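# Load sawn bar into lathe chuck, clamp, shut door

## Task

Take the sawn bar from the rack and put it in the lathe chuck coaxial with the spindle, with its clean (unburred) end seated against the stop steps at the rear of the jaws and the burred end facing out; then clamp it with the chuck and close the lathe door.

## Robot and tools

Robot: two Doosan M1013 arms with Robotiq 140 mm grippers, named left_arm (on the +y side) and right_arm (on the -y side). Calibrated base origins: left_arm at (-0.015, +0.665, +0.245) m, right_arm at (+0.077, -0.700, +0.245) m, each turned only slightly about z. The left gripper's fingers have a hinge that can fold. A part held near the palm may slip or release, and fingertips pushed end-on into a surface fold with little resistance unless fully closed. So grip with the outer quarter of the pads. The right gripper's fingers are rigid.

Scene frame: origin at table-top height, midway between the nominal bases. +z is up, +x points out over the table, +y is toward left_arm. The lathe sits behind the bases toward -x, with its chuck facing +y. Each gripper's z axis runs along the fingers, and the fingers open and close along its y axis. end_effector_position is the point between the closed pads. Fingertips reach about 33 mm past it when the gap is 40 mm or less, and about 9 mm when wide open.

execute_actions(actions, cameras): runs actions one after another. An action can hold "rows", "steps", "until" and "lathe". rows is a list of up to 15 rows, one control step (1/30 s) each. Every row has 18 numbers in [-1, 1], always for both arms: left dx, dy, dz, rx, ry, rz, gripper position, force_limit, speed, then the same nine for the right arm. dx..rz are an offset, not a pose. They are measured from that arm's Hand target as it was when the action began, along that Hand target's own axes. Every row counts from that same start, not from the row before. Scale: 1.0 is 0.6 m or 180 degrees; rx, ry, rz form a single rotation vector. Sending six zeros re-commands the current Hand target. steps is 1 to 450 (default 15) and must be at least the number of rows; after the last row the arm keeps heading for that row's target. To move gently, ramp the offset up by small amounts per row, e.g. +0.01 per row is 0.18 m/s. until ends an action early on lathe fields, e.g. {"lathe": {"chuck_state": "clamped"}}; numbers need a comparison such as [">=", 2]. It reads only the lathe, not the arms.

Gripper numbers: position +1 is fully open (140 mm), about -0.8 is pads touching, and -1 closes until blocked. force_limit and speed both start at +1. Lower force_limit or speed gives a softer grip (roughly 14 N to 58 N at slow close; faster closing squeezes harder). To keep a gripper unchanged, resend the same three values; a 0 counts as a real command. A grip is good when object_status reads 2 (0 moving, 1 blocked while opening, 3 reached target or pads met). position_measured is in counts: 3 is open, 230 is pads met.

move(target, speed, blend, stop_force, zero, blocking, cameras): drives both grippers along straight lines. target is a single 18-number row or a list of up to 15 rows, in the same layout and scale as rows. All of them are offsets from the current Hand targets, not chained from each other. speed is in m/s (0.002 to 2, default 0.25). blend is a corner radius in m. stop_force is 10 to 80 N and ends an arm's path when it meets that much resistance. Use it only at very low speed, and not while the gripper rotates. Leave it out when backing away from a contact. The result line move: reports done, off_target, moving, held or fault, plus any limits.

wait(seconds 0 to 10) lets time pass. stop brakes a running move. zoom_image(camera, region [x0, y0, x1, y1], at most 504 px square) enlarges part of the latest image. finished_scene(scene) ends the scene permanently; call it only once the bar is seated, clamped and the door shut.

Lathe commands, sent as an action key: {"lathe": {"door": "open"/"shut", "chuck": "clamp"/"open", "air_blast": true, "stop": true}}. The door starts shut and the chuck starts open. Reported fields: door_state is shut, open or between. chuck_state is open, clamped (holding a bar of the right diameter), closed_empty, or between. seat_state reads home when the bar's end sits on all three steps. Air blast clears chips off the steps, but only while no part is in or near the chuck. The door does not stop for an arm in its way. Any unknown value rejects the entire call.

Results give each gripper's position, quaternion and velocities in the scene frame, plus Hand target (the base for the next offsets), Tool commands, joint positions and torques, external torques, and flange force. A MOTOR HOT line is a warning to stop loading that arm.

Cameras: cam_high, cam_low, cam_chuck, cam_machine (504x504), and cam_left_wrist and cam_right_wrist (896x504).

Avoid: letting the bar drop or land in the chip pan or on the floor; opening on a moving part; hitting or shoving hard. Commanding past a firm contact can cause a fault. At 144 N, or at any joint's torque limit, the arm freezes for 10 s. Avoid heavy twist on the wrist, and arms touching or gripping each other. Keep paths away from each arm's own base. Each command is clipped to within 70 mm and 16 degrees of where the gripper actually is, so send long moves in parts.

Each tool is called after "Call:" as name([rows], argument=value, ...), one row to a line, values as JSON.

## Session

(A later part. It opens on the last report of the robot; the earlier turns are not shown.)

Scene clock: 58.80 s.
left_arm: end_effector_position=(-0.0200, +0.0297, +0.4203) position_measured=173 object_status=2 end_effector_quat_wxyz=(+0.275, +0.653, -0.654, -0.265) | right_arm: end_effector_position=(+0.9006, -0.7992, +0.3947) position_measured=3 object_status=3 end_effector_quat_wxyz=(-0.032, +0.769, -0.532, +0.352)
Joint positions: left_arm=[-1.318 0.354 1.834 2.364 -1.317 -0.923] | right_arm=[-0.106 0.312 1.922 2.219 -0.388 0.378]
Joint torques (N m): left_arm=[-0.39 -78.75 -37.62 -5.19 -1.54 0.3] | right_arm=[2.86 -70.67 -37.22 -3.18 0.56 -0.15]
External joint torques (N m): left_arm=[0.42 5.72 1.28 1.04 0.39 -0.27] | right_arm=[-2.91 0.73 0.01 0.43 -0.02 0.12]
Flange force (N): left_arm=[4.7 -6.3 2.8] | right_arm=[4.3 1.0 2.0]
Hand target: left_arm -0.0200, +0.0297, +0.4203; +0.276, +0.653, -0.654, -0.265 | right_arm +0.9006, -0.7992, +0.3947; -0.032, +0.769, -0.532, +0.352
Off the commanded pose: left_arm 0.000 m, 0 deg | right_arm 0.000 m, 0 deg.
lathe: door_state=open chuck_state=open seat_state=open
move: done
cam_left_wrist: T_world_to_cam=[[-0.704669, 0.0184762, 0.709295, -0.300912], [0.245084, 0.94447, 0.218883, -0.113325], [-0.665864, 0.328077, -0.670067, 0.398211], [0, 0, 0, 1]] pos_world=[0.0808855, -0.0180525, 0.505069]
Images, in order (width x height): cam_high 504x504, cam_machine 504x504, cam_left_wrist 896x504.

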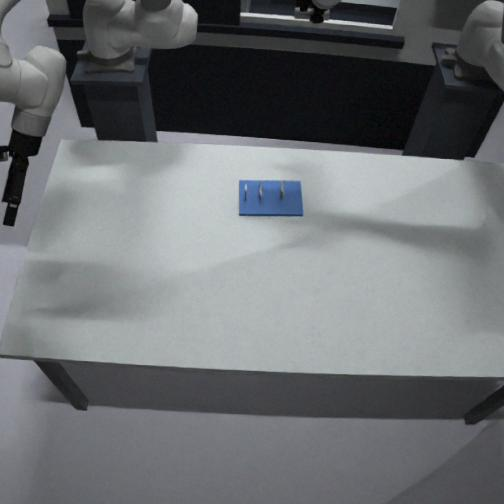

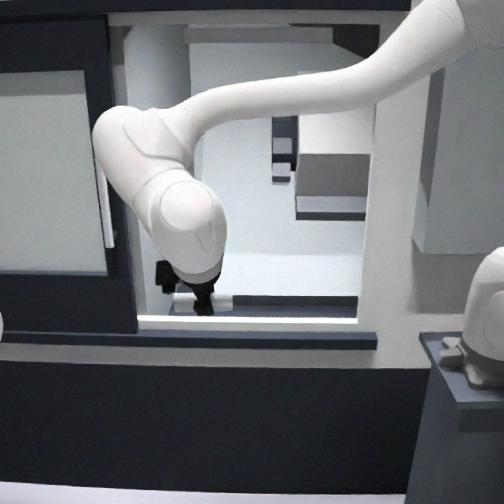

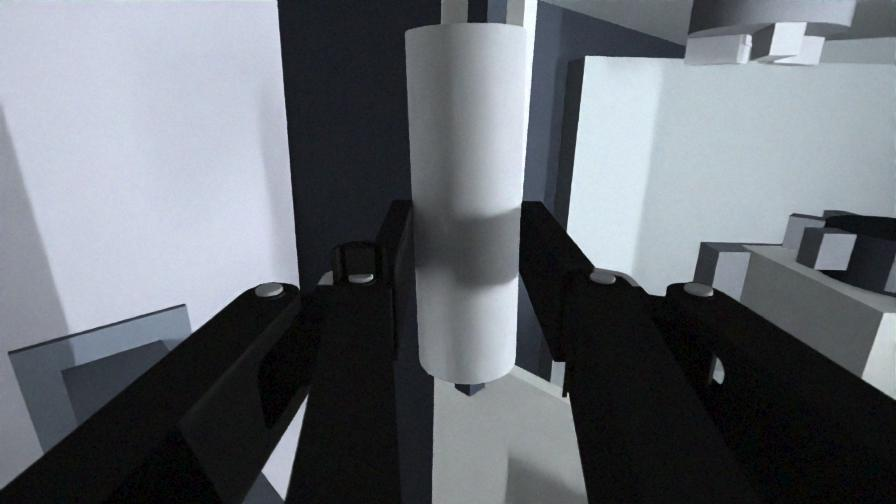

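Call:
move(target=[-0.203,0.45,0.492,-0.25,-0.0032,-0.0039,-1,1,-1,0,0,0,0,0,0,1,1,1], speed=0.2, cameras=["cam_machine","cam_left_wrist","cam_high","cam_chuck"])

Scene clock: 63.13 s.
left_arm: end_effector_position=(-0.4201, +0.1498, +0.4004) position_measured=173 object_status=2 end_effector_quat_wxyz=(+0.499, +0.500, -0.500, -0.500) | right_arm: end_effector_position=(+0.9006, -0.7992, +0.3947) position_measured=3 object_status=3 end_effector_quat_wxyz=(-0.032, +0.769, -0.532, +0.352)
Joint positions: left_arm=[-1.822 0.554 2.234 1.378 -1.499 -0.347] | right_arm=[-0.106 0.312 1.922 2.219 -0.388 0.378]
Joint torques (N m): left_arm=[-1.31 -80.77 -20.87 -1.49 -3.66 0.25] | right_arm=[3.33 -69.98 -37.14 -3.17 0.57 -0.26]
External joint torques (N m): left_arm=[1.2 5.39 1.13 0.82 0.99 -0.2] | right_arm=[-3.26 -0.11 -0.2 0.41 -0.03 0.24]
Flange force (N): left_arm=[2.8 -9.5 -2.8] | right_arm=[4.7 1.6 1.1]
Hand target: left_arm -0.4201, +0.1498, +0.4004; +0.499, +0.500, -0.500, -0.500 | right_arm +0.9006, -0.7992, +0.3947; -0.032, +0.769, -0.532, +0.352
Off the commanded pose: left_arm 0.000 m, 0 deg | right_arm 0.000 m, 0 deg.
lathe: door_state=open chuck_state=open seat_state=open
move: done
cam_left_wrist: T_world_to_cam=[[0.0035222, 0.0103983, 0.99994, -0.388566], [0.340882, 0.940042, -0.0109762, 0.00853302], [-0.940099, 0.3409, -0.000233586, -0.306203], [0, 0, 0, 1]] pos_world=[-0.289401, 0.100404, 0.388564]
Images, in order (width x height): cam_high 504x504, cam_chuck 504x504, cam_machine 504x504, cam_left_wrist 896x504.

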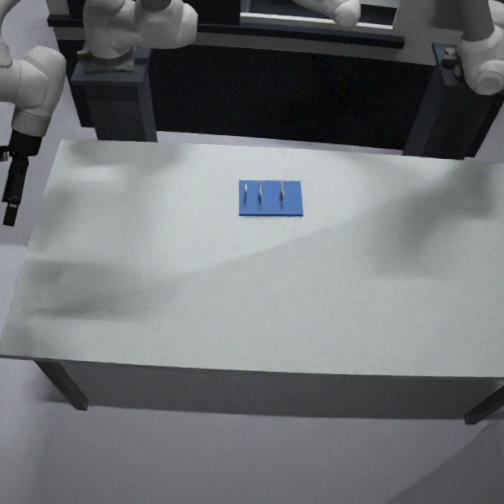

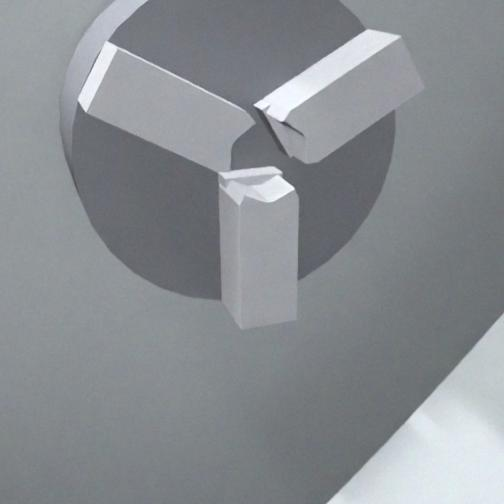

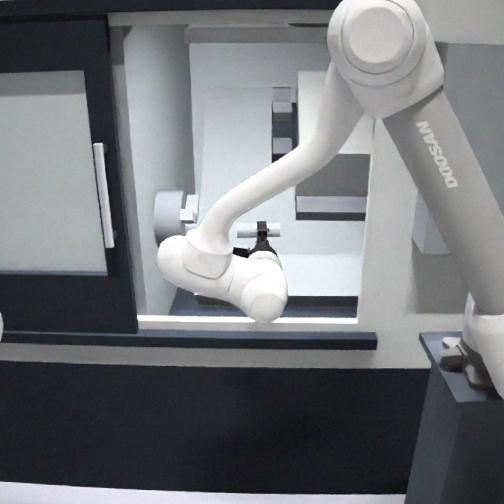

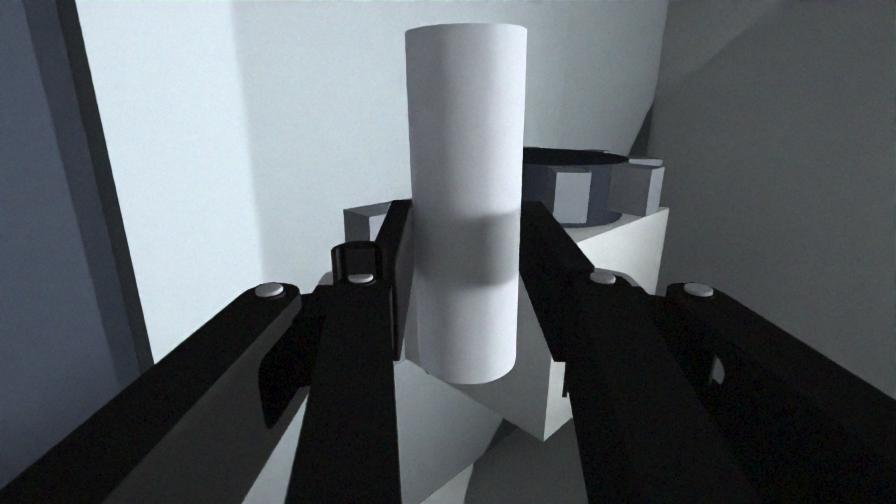

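Call:
move(target=[0.083,-0.147,0.6,0,0,0,-1,1,-1,0,0,0,0,0,0,1,1,1], speed=0.15, cameras=["cam_machine","cam_left_wrist","cam_chuck"])

Call:
zoom_image(camera="cam_machine", region=[130, 150, 330, 320])

Scene clock: 68.40 s.
left_arm: end_effector_position=(-0.7800, +0.1003, +0.3119) position_measured=173 object_status=2 end_effector_quat_wxyz=(+0.499, +0.500, -0.500, -0.500) | right_arm: end_effector_position=(+0.9006, -0.7992, +0.3947) position_measured=3 object_status=3 end_effector_quat_wxyz=(-0.032, +0.769, -0.532, +0.352)
Joint positions: left_arm=[-2.317 0.839 1.839 0.924 -1.277 -0.365] | right_arm=[-0.106 0.312 1.922 2.219 -0.388 0.378]
Joint torques (N m): left_arm=[-0.91 -110.35 -26.06 -0.55 -3.8 0.25] | right_arm=[2.87 -70.15 -37.31 -3.06 0.6 -0.25]
External joint torques (N m): left_arm=[0.48 7.35 1.72 0.81 1.15 -0.2] | right_arm=[-2.84 0.74 0.06 0.3 -0.05 0.23]
Flange force (N): left_arm=[3.4 -9.2 1.0] | right_arm=[3.4 1.4 2.3]
Hand target: left_arm -0.7801, +0.1004, +0.3118; +0.499, +0.500, -0.500, -0.500 | right_arm +0.9006, -0.7992, +0.3947; -0.032, +0.769, -0.532, +0.352
Off the commanded pose: left_arm 0.000 m, 0 deg | right_arm 0.000 m, 0 deg.
lathe: door_state=open chuck_state=open seat_state=open
move: done
cam_left_wrist: T_world_to_cam=[[0.0035222, 0.0103983, 0.99994, -0.298289], [0.340882, 0.940042, -0.0109762, 0.176717], [-0.940099, 0.3409, -0.000233586, -0.627819], [0, 0, 0, 1]] pos_world=[-0.649401, 0.0510037, 0.300064]
Images, in order (width x height): cam_chuck 504x504, cam_machine 504x504, cam_left_wrist 896x504.

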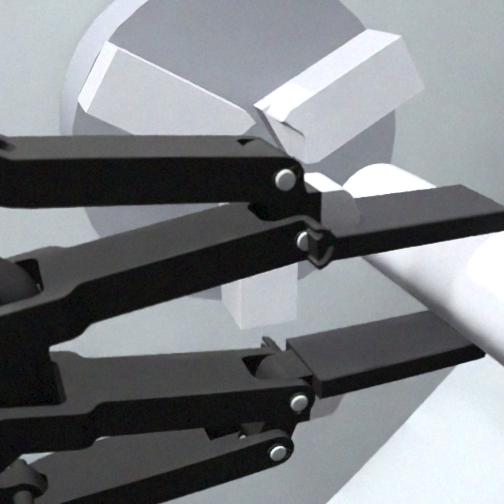

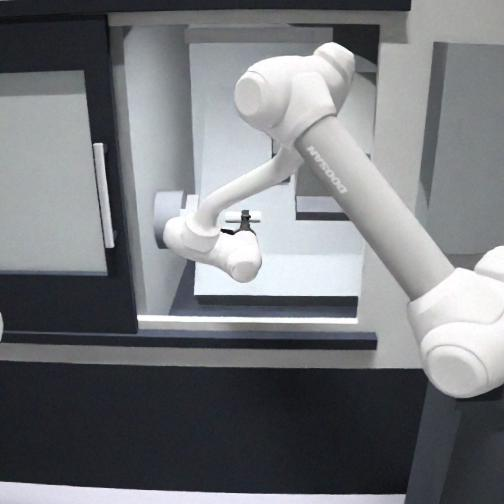

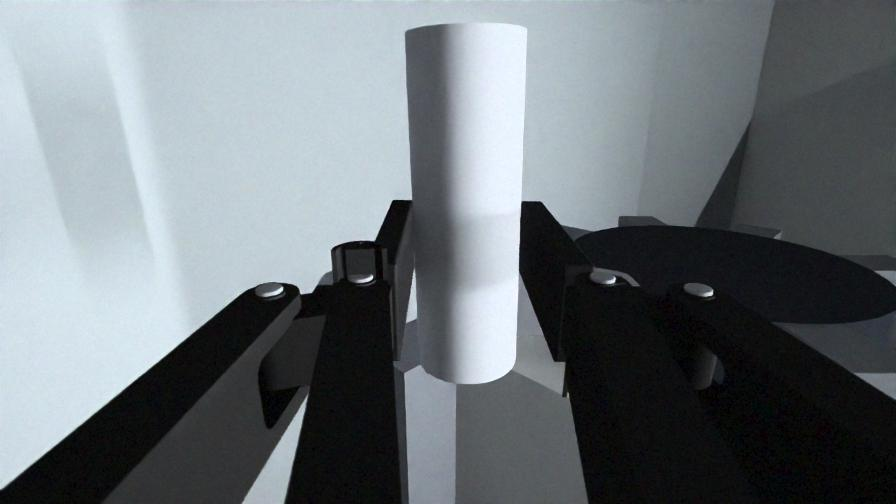

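Scaled by 2.520 (camera's finer frame: 720x720).

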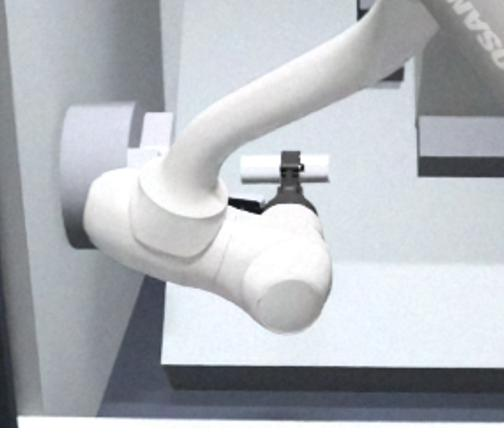

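Call:
zoom_image(camera="cam_chuck", region=[250, 100, 504, 354])

Scaled by 1.984 (camera's finer frame: 720x720).

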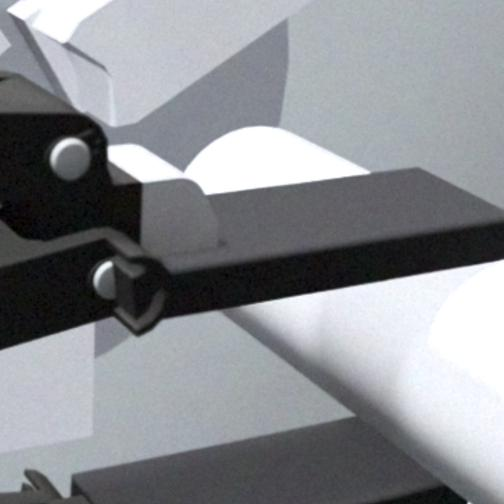

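Call:
move(target=[0.14,-0.015,0.005,0,0,0,-1,1,-1,0,0,0,0,0,0,1,1,1], speed=0.06, stop_force=20, cameras=["cam_machine","cam_chuck"])

Call:
zoom_image(camera="cam_chuck", region=[170, 60, 430, 320])

Call:
zoom_image(camera="cam_machine", region=[140, 170, 280, 290])

Scene clock: 77.47 s.
left_arm: end_effector_position=(-0.7831, +0.0164, +0.3028) position_measured=173 object_status=2 end_effector_quat_wxyz=(+0.499, +0.500, -0.500, -0.500) | right_arm: end_effector_position=(+0.9006, -0.7992, +0.3947) position_measured=3 object_status=3 end_effector_quat_wxyz=(-0.032, +0.769, -0.532, +0.352)
Joint positions: left_arm=[-2.251 0.908 1.683 1.011 -1.254 -0.46] | right_arm=[-0.106 0.312 1.922 2.219 -0.388 0.378]
Joint torques (N m): left_arm=[-0.62 -117.56 -29.48 -0.86 -3.55 0.27] | right_arm=[2.91 -70.45 -36.94 -3.11 0.6 -0.18]
External joint torques (N m): left_arm=[0.28 6.61 1.93 0.91 1.01 -0.22] | right_arm=[-2.81 1 -0.2 0.36 -0.05 0.16]
Flange force (N): left_arm=[2.8 -7.5 0.7] | right_arm=[3.9 0.5 2.6]
Hand target: left_arm -0.7831, +0.0164, +0.3028; +0.499, +0.500, -0.500, -0.500 | right_arm +0.9006, -0.7992, +0.3947; -0.032, +0.769, -0.532, +0.352
Off the commanded pose: left_arm 0.000 m, 0 deg | right_arm 0.000 m, 0 deg.
lathe: door_state=open chuck_state=open seat_state=open
move: done
Images, in order (width x height): cam_chuck 504x504, cam_machine 504x504.

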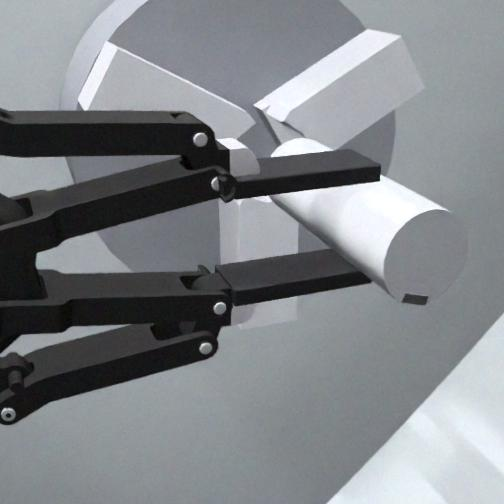

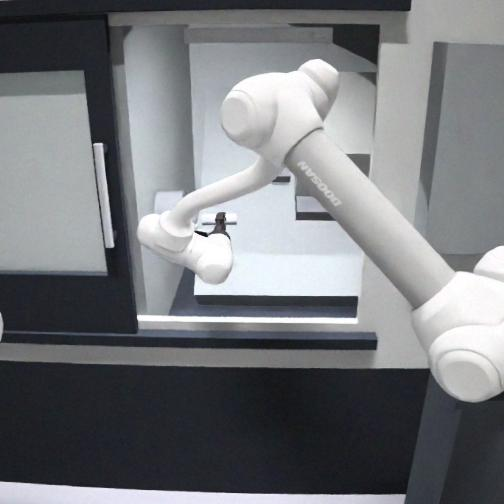

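Scaled by 1.938 (camera's finer frame: 720x720).

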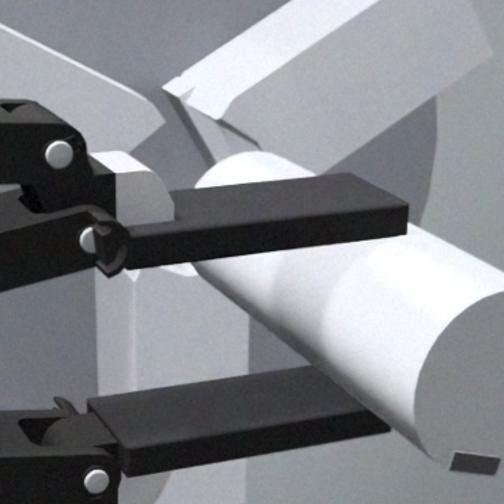

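Scaled by 3.600 (camera's finer frame: 720x720).

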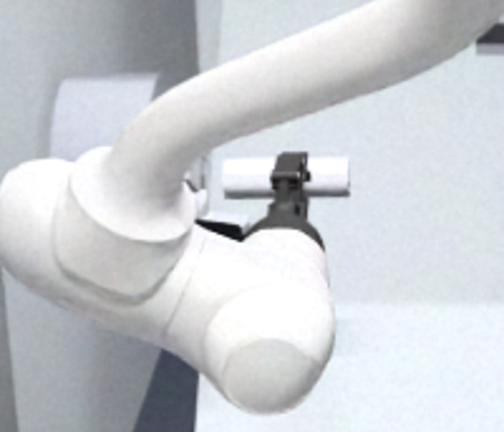

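Call:
move(target=[0,0.008,-0.0167,0,0,0,-1,1,-1,0,0,0,0,0,0,1,1,1], speed=0.05, cameras=["cam_machine","cam_chuck"])

Call:
zoom_image(camera="cam_chuck", region=[210, 90, 370, 250])

Call:
zoom_image(camera="cam_chuck", region=[300, 150, 480, 330])

Call:
zoom_image(camera="cam_machine", region=[140, 170, 280, 290])

Scene clock: 82.63 s.
left_arm: end_effector_position=(-0.7732, +0.0164, +0.3076) position_measured=173 object_status=2 end_effector_quat_wxyz=(+0.499, +0.500, -0.500, -0.500) | right_arm: end_effector_position=(+0.9006, -0.7992, +0.3947) position_measured=3 object_status=3 end_effector_quat_wxyz=(-0.032, +0.769, -0.532, +0.352)
Joint positions: left_arm=[-2.24 0.897 1.697 1.02 -1.26 -0.461] | right_arm=[-0.106 0.312 1.922 2.219 -0.388 0.378]
Joint torques (N m): left_arm=[-0.82 -117.27 -29.51 -0.89 -3.57 0.23] | right_arm=[2.79 -70.11 -37.27 -3.1 0.52 -0.27]
External joint torques (N m): left_arm=[0.33 7.29 2.14 0.93 1.03 -0.19] | right_arm=[-2.82 0.59 0.07 0.35 0.02 0.25]
Flange force (N): left_arm=[2.9 -8.5 0.7] | right_arm=[3.5 1.6 2.0]
Hand target: left_arm -0.7731, +0.0164, +0.3076; +0.499, +0.500, -0.500, -0.500 | right_arm +0.9006, -0.7992, +0.3947; -0.032, +0.769, -0.532, +0.352
Off the commanded pose: left_arm 0.000 m, 0 deg | right_arm 0.000 m, 0 deg.
lathe: door_state=open chuck_state=open seat_state=open
move: done
Images, in order (width x height): cam_chuck 504x504, cam_machine 504x504.

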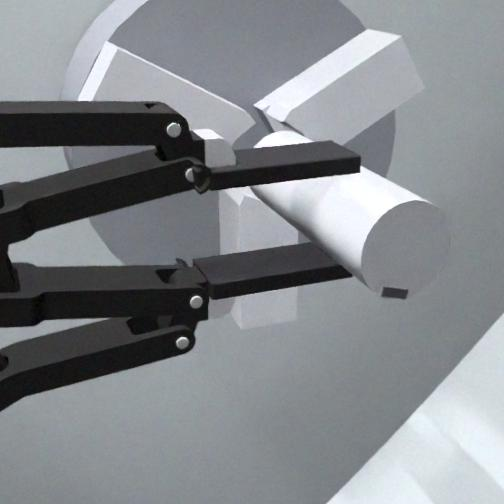

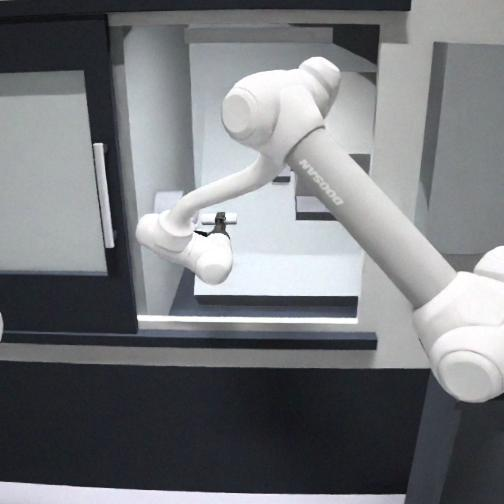

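Scaled by 3.150 (camera's finer frame: 720x720).

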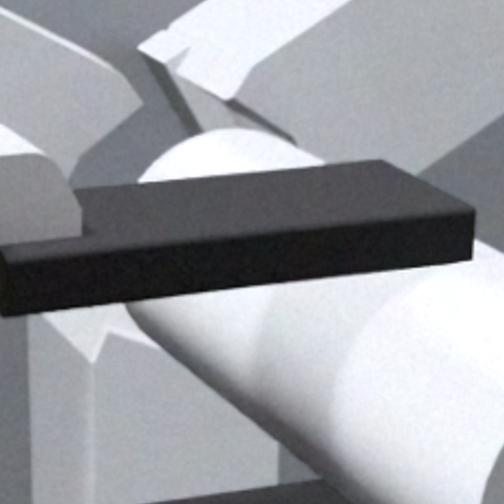

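Scaled by 2.800 (camera's finer frame: 720x720).

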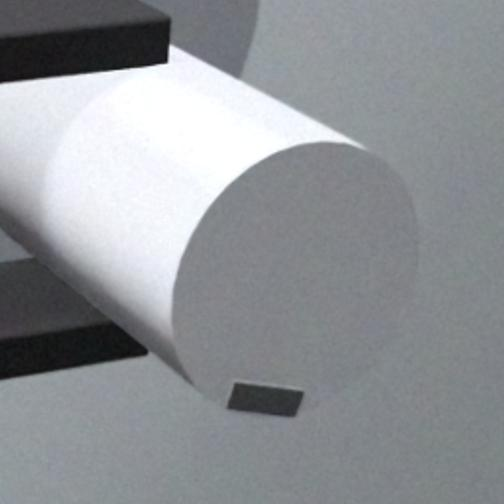

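Scaled by 3.600 (camera's finer frame: 720x720).

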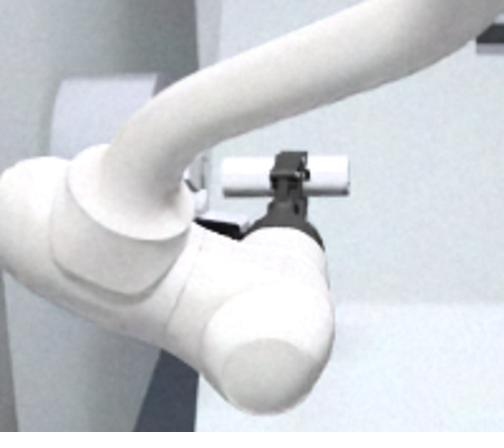

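Call:
move(target=[0.028,0.0017,0,0,0,0,-1,1,-1,0,0,0,0,0,0,1,1,1], speed=0.02, stop_force=12, cameras=["cam_machine","cam_chuck"])

Call:
zoom_image(camera="cam_chuck", region=[190, 80, 350, 240])

Call:
zoom_image(camera="cam_machine", region=[170, 190, 250, 250])

Scene clock: 89.60 s.
left_arm: end_effector_position=(-0.7731, -0.0004, +0.3086) position_measured=173 object_status=2 end_effector_quat_wxyz=(+0.499, +0.500, -0.500, -0.500) | right_arm: end_effector_position=(+0.9006, -0.7992, +0.3947) position_measured=3 object_status=3 end_effector_quat_wxyz=(-0.032, +0.769, -0.532, +0.352)
Joint positions: left_arm=[-2.228 0.907 1.665 1.038 -1.255 -0.483] | right_arm=[-0.106 0.312 1.922 2.219 -0.388 0.378]
Joint torques (N m): left_arm=[-0.78 -118.52 -30.04 -0.98 -3.47 0.22] | right_arm=[2.27 -70.13 -37.16 -3.11 0.63 -0.25]
External joint torques (N m): left_arm=[0.52 7.63 2.12 0.96 0.97 -0.17] | right_arm=[-2.42 0.97 0.15 0.37 -0.09 0.23]
Flange force (N): left_arm=[3.4 -8.8 0.6] | right_arm=[2.9 1.0 2.2]
Hand target: left_arm -0.7731, -0.0004, +0.3086; +0.499, +0.500, -0.500, -0.500 | right_arm +0.9006, -0.7992, +0.3947; -0.032, +0.769, -0.532, +0.352
Off the commanded pose: left_arm 0.000 m, 0 deg | right_arm 0.000 m, 0 deg.
lathe: door_state=open chuck_state=open seat_state=open
move: done
Images, in order (width x height): cam_chuck 504x504, cam_machine 504x504.

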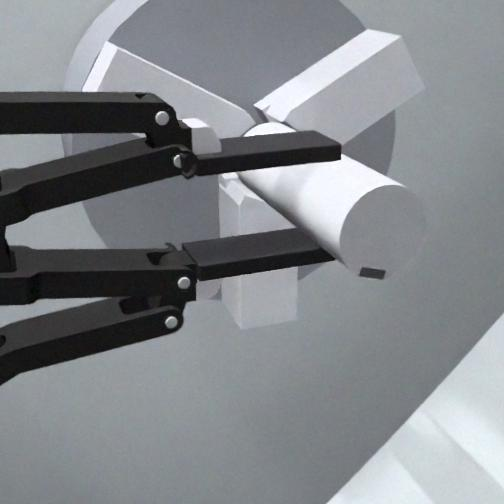

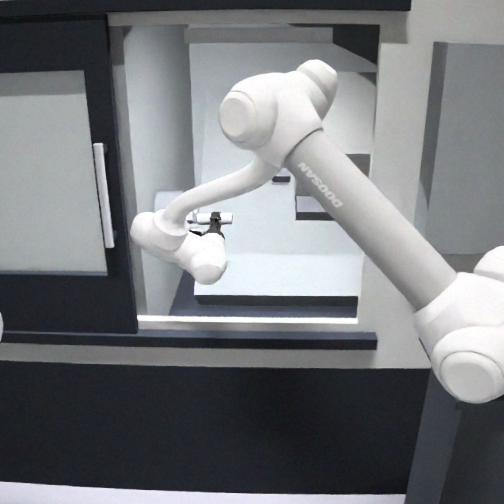

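Scaled by 3.150 (camera's finer frame: 720x720).

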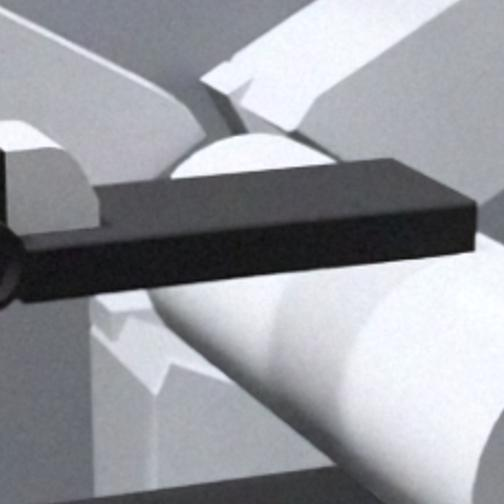

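Scaled by 6.300 (camera's finer frame: 720x720).

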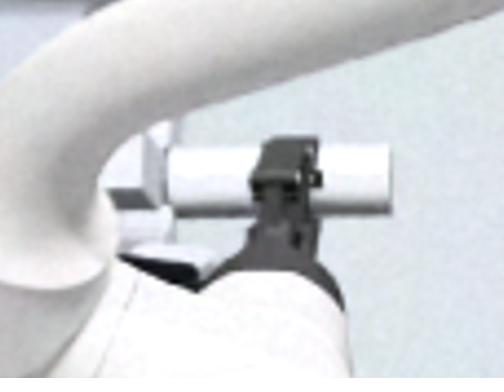

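Call:
move([
  [0,-0.0025,0,0,0,0,-1,1,-1,0,0,0,0,0,0,1,1,1],
  [0.017,-0.0025,0,0,0,0,-1,1,-1,0,0,0,0,0,0,1,1,1],
], speed=0.01, stop_force=12, cameras=["cam_machine","cam_chuck"])

Call:
zoom_image(camera="cam_chuck", region=[190, 80, 350, 240])

Call:
zoom_image(camera="cam_machine", region=[170, 190, 250, 250])

Scene clock: 94.47 s.
left_arm: end_effector_position=(-0.7731, -0.0106, +0.3071) position_measured=173 object_status=2 end_effector_quat_wxyz=(+0.499, +0.500, -0.500, -0.500) | right_arm: end_effector_position=(+0.9006, -0.7992, +0.3947) position_measured=3 object_status=3 end_effector_quat_wxyz=(-0.032, +0.769, -0.532, +0.352)
Joint positions: left_arm=[-2.221 0.917 1.645 1.047 -1.253 -0.495] | right_arm=[-0.106 0.312 1.922 2.219 -0.388 0.378]
Joint torques (N m): left_arm=[-0.24 -120.86 -30.84 -1.27 -3.78 0.3] | right_arm=[2.73 -70.57 -37.16 -3.2 0.55 -0.17]
External joint torques (N m): left_arm=[-0.35 8.01 2.23 1.24 1.27 -0.25] | right_arm=[-2.55 1.23 0.2 0.46 0 0.14]
Flange force (N): left_arm=[3.3 -8.9 1.7] | right_arm=[3.6 0.8 2.5]
Hand target: left_arm -0.7731, -0.0106, +0.3071; +0.499, +0.500, -0.500, -0.500 | right_arm +0.9006, -0.7992, +0.3947; -0.032, +0.769, -0.532, +0.352
Off the commanded pose: left_arm 0.000 m, 0 deg | right_arm 0.000 m, 0 deg.
lathe: door_state=open chuck_state=open seat_state=open
move: done
Images, in order (width x height): cam_chuck 504x504, cam_machine 504x504.

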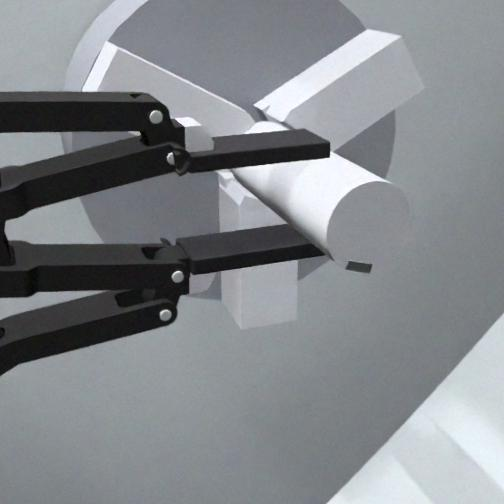

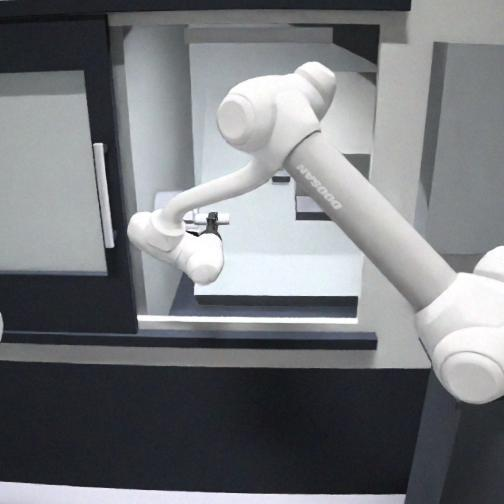

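Scaled by 3.150 (camera's finer frame: 720x720).

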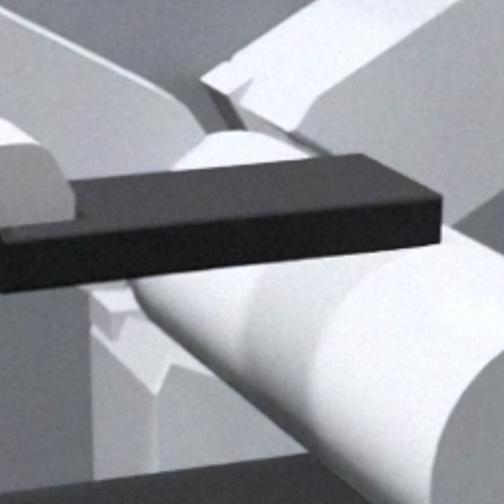

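Scaled by 6.300 (camera's finer frame: 720x720).

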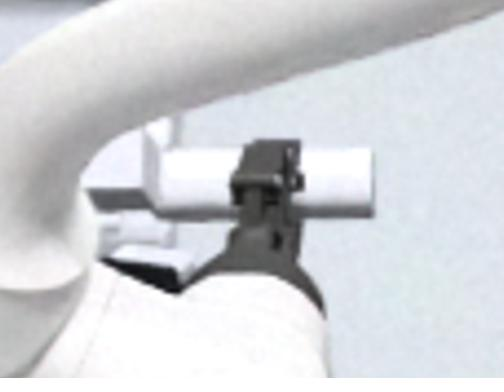

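Call:
move(target=[0.042,0,0,0,0,0,-1,1,-1,0,0,0,0,0,0,1,1,1], speed=0.01, stop_force=12, cameras=["cam_machine","cam_chuck"])

Call:
zoom_image(camera="cam_chuck", region=[190, 80, 350, 240])

Call:
zoom_image(camera="cam_machine", region=[170, 190, 250, 250])

Scene clock: 98.43 s.
left_arm: end_effector_position=(-0.7732, -0.0305, +0.3070) position_measured=173 object_status=2 end_effector_quat_wxyz=(+0.499, +0.500, -0.501, -0.500) | right_arm: end_effector_position=(+0.9006, -0.7992, +0.3947) position_measured=3 object_status=3 end_effector_quat_wxyz=(-0.032, +0.769, -0.532, +0.352)
Joint positions: left_arm=[-2.207 0.932 1.605 1.068 -1.248 -0.521] | right_arm=[-0.106 0.312 1.922 2.219 -0.388 0.378]
Joint torques (N m): left_arm=[14.27 -127.17 -39.51 -7.23 -1.64 0.19] | right_arm=[2.99 -69.96 -37.22 -3.14 0.58 -0.17]
External joint torques (N m): left_arm=[-14.7 13.01 10.26 7.14 -0.81 -0.14] | right_arm=[-2.74 0.22 -0.05 0.37 -0.03 0.15]
Flange force (N): left_arm=[-13.5 -12.6 2.9] | right_arm=[4.0 1.2 1.2]
Hand target: left_arm -0.7732, -0.0305, +0.3070; +0.499, +0.500, -0.500, -0.500 (not the last commanded pose) | right_arm +0.9006, -0.7992, +0.3947; -0.032, +0.769, -0.532, +0.352
Off the commanded pose: left_arm 0.005 m, 0 deg | right_arm 0.000 m, 0 deg.
lathe: door_state=open chuck_state=open seat_state=open
move: contact (left_arm)
Images, in order (width x height): cam_chuck 504x504, cam_machine 504x504.

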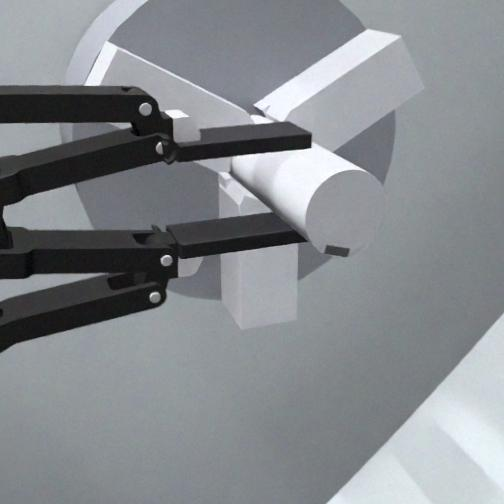

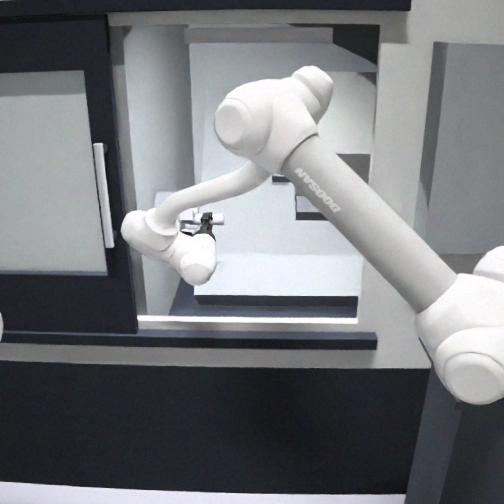

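Scaled by 3.150 (camera's finer frame: 720x720).

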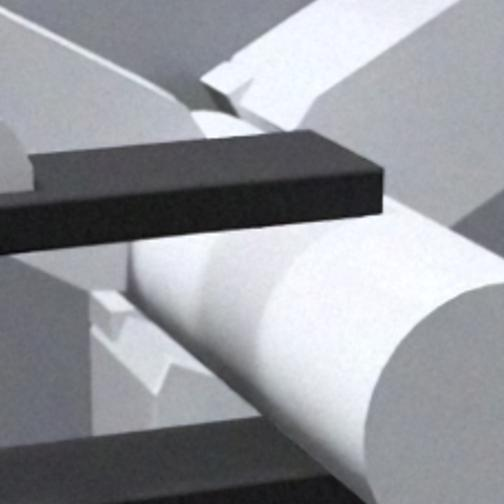

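Scaled by 6.300 (camera's finer frame: 720x720).

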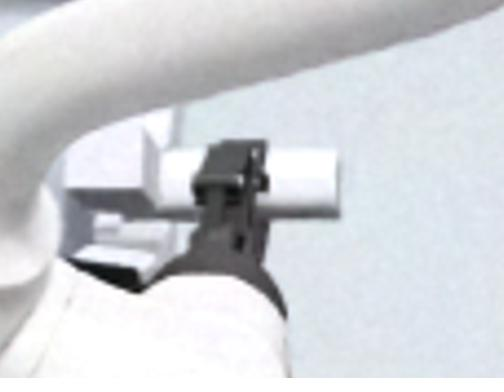

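Call:
move(target=[0.006,0,0,0,0,0,-1,1,-1,0,0,0,0,0,0,1,1,1], speed=0.005, stop_force=25, cameras=["cam_chuck"])

Call:
zoom_image(camera="cam_chuck", region=[210, 80, 310, 180])

Scene clock: 100.87 s.
left_arm: end_effector_position=(-0.7733, -0.0323, +0.3068) position_measured=173 object_status=2 end_effector_quat_wxyz=(+0.499, +0.500, -0.501, -0.500) | right_arm: end_effector_position=(+0.9006, -0.7992, +0.3947) position_measured=3 object_status=3 end_effector_quat_wxyz=(-0.032, +0.769, -0.532, +0.352)
Joint positions: left_arm=[-2.205 0.934 1.601 1.07 -1.248 -0.524] | right_arm=[-0.106 0.312 1.922 2.219 -0.388 0.378]
Joint torques (N m): left_arm=[33.94 -141.05 -56.29 -17.49 0.17 0.21] | right_arm=[2.53 -70.34 -37.26 -3.18 0.58 -0.19]
External joint torques (N m): left_arm=[-34.15 26.51 26.96 17.36 -2.63 -0.16] | right_arm=[-2.5 0.95 0.15 0.44 -0.04 0.17]
Flange force (N): left_arm=[-40.1 -23.9 -0.1] | right_arm=[3.4 0.9 2.1]
Hand target: left_arm -0.7733, -0.0323, +0.3069; +0.499, +0.500, -0.501, -0.500 (not the last commanded pose) | right_arm +0.9006, -0.7992, +0.3947; -0.032, +0.769, -0.532, +0.352
Off the commanded pose: left_arm 0.002 m, 0 deg | right_arm 0.000 m, 0 deg.
lathe: door_state=open chuck_state=open seat_state=open
move: contact (left_arm)

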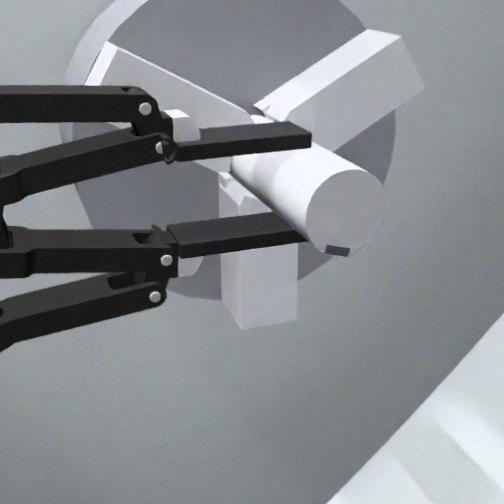

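Scaled by 5.040 (camera's finer frame: 720x720).

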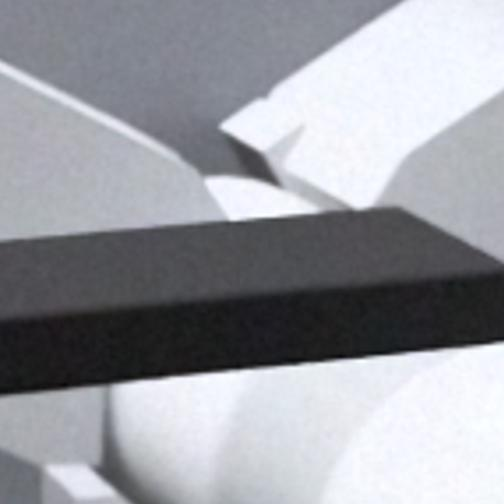

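Call:
execute_actions([
  {"rows":[[-0.0018,0,0,0,0,0,-1,1,-1,0,0,0,0,0,0,1,1,1]],"steps":20},
  {"lathe":{"chuck":"clamp"},"steps":90,"until":{"lathe":{"chuck_state":"clamped"}}},
], cameras=["cam_chuck","cam_machine"])

Call:
zoom_image(camera="cam_chuck", region=[190, 80, 350, 240])

Scene clock: 104.30 s.
left_arm: end_effector_position=(-0.7734, -0.0311, +0.3067) position_measured=174 object_status=0 end_effector_quat_wxyz=(+0.499, +0.500, -0.501, -0.500) | right_arm: end_effector_position=(+0.9006, -0.7992, +0.3947) position_measured=3 object_status=3 end_effector_quat_wxyz=(-0.032, +0.769, -0.532, +0.352)
Joint positions: left_arm=[-2.206 0.933 1.603 1.069 -1.248 -0.523] | right_arm=[-0.106 0.312 1.922 2.219 -0.388 0.378]
Joint torques (N m): left_arm=[75.74 -155.82 -26.95 -9.59 -12.68 -0.02] | right_arm=[2.5 -70.91 -37.22 -3.11 0.63 -0.22]
External joint torques (N m): left_arm=[-76.24 40.9 -2.55 9.5 10.21 0.07] | right_arm=[-2.49 1.25 0.08 0.36 -0.09 0.2]
External joint torques at the end of the 1st action: left_arm=[-27.29 16.81 17.26 12.42 -2.61 -0.02] | right_arm=[-2.7 0.25 -0.11 0.46 -0.03 0.14]
Flange force (N): left_arm=[-2.9 -46.7 102.5] | right_arm=[3.0 0.7 2.7]
Flange force at the end of the 1st action (N): left_arm=[-28.6 -15.2 3.6] | right_arm=[4.3 0.9 1.1]
Hand target: left_arm -0.7733, -0.0312, +0.3069; +0.499, +0.500, -0.501, -0.500 | right_arm +0.9006, -0.7992, +0.3947; -0.032, +0.769, -0.532, +0.352
Off the commanded pose: left_arm 0.000 m, 0 deg | right_arm 0.000 m, 0 deg.
lathe: door_state=open chuck_state=clamped seat_state=home

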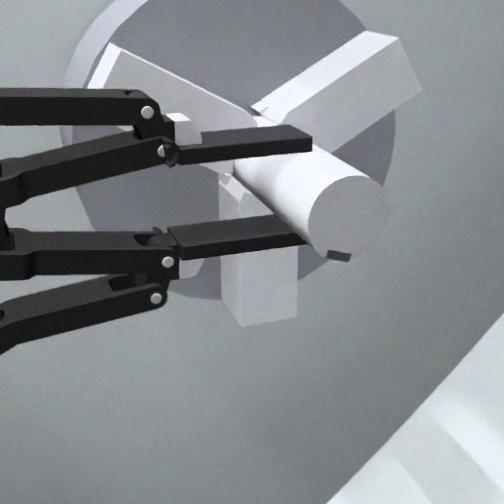

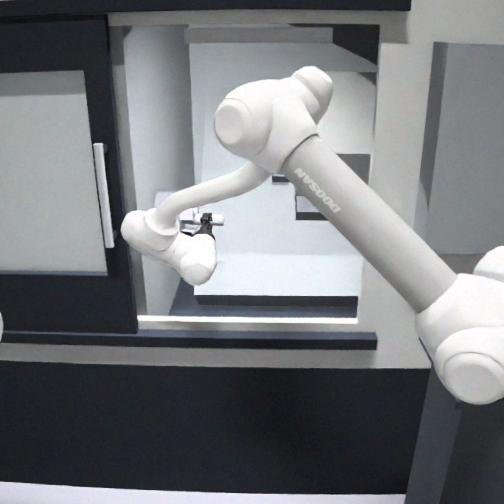

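Scaled by 3.150 (camera's finer frame: 720x720).

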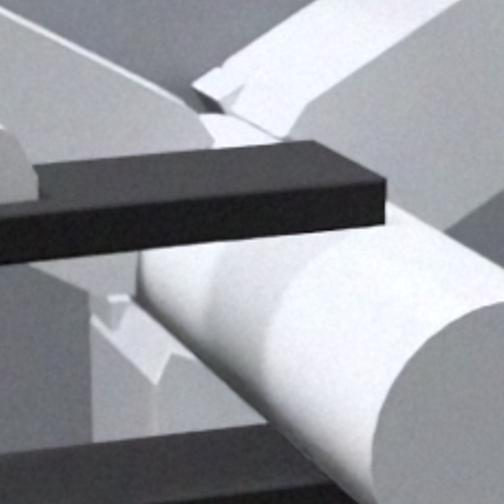

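Call:
execute_actions([
  {"rows":[[0,0,0,0,0,0,-0.2,1,-1,0,0,0,0,0,0,1,1,1]],"steps":60},
], cameras=["cam_chuck","cam_machine"])

Call:
zoom_image(camera="cam_chuck", region=[140, 50, 400, 310])

Scene clock: 107.07 s.
left_arm: end_effector_position=(-0.7733, -0.0312, +0.3069) position_measured=154 object_status=3 end_effector_quat_wxyz=(+0.499, +0.500, -0.501, -0.500) | right_arm: end_effector_position=(+0.9006, -0.7992, +0.3947) position_measured=3 object_status=3 end_effector_quat_wxyz=(-0.032, +0.769, -0.532, +0.352)
Joint positions: left_arm=[-2.206 0.933 1.603 1.069 -1.248 -0.523] | right_arm=[-0.106 0.312 1.922 2.219 -0.388 0.378]
Joint torques (N m): left_arm=[-1.39 -117.17 -29.23 -0.43 -2.16 0.2] | right_arm=[2.7 -70.33 -37.14 -3.15 0.57 -0.24]
External joint torques (N m): left_arm=[0.96 2.4 -0.23 0.34 -0.3 -0.15] | right_arm=[-2.6 0.71 -0.05 0.39 -0.02 0.22]
Flange force (N): left_arm=[3.5 -3.1 0.0] | right_arm=[3.5 0.9 2.0]
Hand target: left_arm -0.7733, -0.0312, +0.3069; +0.499, +0.500, -0.501, -0.500 | right_arm +0.9006, -0.7992, +0.3947; -0.032, +0.769, -0.532, +0.352
Off the commanded pose: left_arm 0.000 m, 0 deg | right_arm 0.000 m, 0 deg.
lathe: door_state=open chuck_state=clamped seat_state=home

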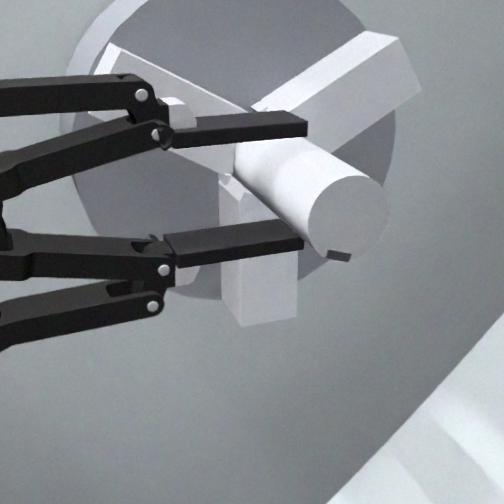

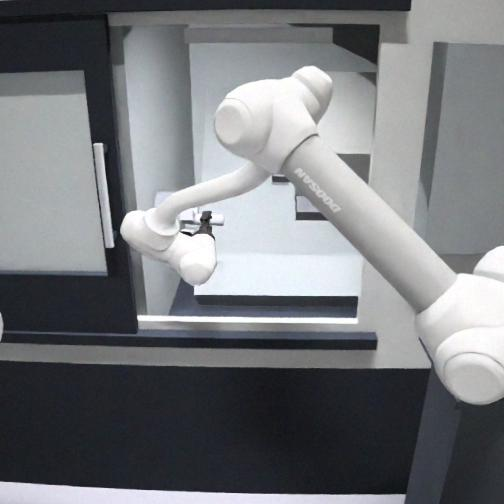

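Scaled by 1.938 (camera's finer frame: 720x720).

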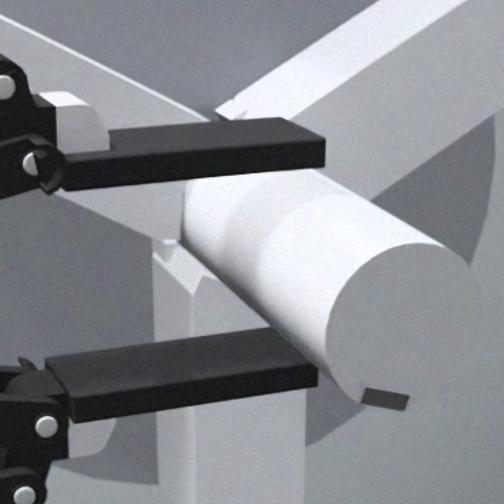

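Call:
move([
  [0,0,-0.1,0,0,0,-0.2,1,-1,0,0,0,0,0,0,1,1,1],
  [0,0,-0.7,0,0,0,-0.2,1,-1,0,0,0,0,0,0,1,1,1],
], speed=[0.08,0.25], cameras=["cam_chuck","cam_machine","cam_high"])

Scene clock: 116.07 s.
left_arm: end_effector_position=(-0.3533, -0.0318, +0.3073) position_measured=154 object_status=3 end_effector_quat_wxyz=(+0.499, +0.500, -0.501, -0.500) | right_arm: end_effector_position=(+0.9006, -0.7992, +0.3947) position_measured=3 object_status=3 end_effector_quat_wxyz=(-0.032, +0.769, -0.532, +0.352)
Joint positions: left_arm=[-1.674 0.835 1.868 1.52 -1.546 -0.438] | right_arm=[-0.106 0.312 1.922 2.219 -0.388 0.378]
Joint torques (N m): left_arm=[-0.66 -103.66 -23.16 -1.32 -2.19 0.21] | right_arm=[2.86 -69.89 -37.14 -3.16 0.49 -0.16]
External joint torques (N m): left_arm=[0.17 2.81 0.73 0.24 -0.37 -0.16] | right_arm=[-2.7 0.45 0.06 0.41 0.06 0.14]
Flange force (N): left_arm=[0.7 -3.9 -0.8] | right_arm=[4.0 1.3 1.5]
Hand target: left_arm -0.3533, -0.0319, +0.3073; +0.499, +0.500, -0.501, -0.500 | right_arm +0.9006, -0.7992, +0.3947; -0.032, +0.769, -0.532, +0.352
Off the commanded pose: left_arm 0.000 m, 0 deg | right_arm 0.000 m, 0 deg.
lathe: door_state=open chuck_state=clamped seat_state=home
move: done
Images, in order (width x height): cam_high 504x504, cam_chuck 504x504, cam_machine 504x504.

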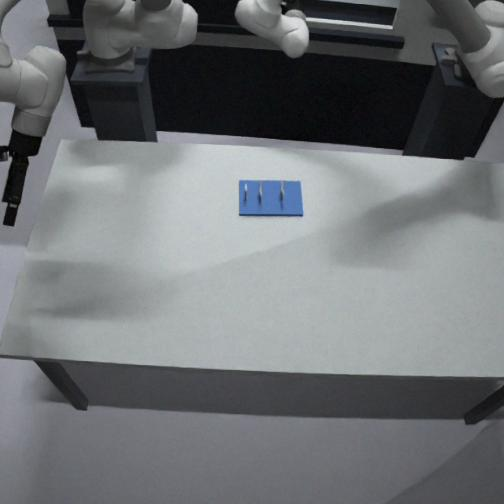

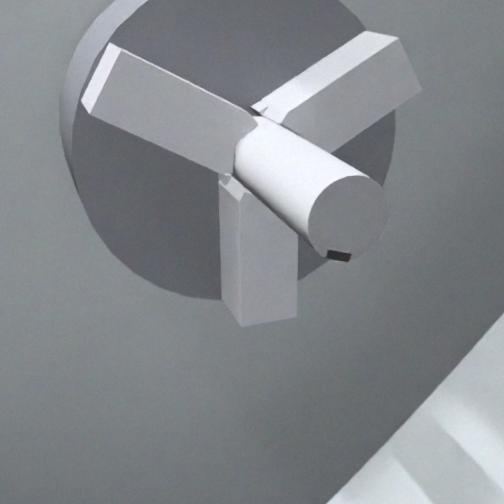

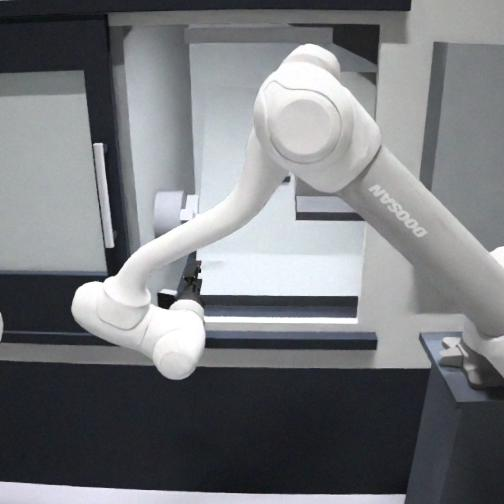

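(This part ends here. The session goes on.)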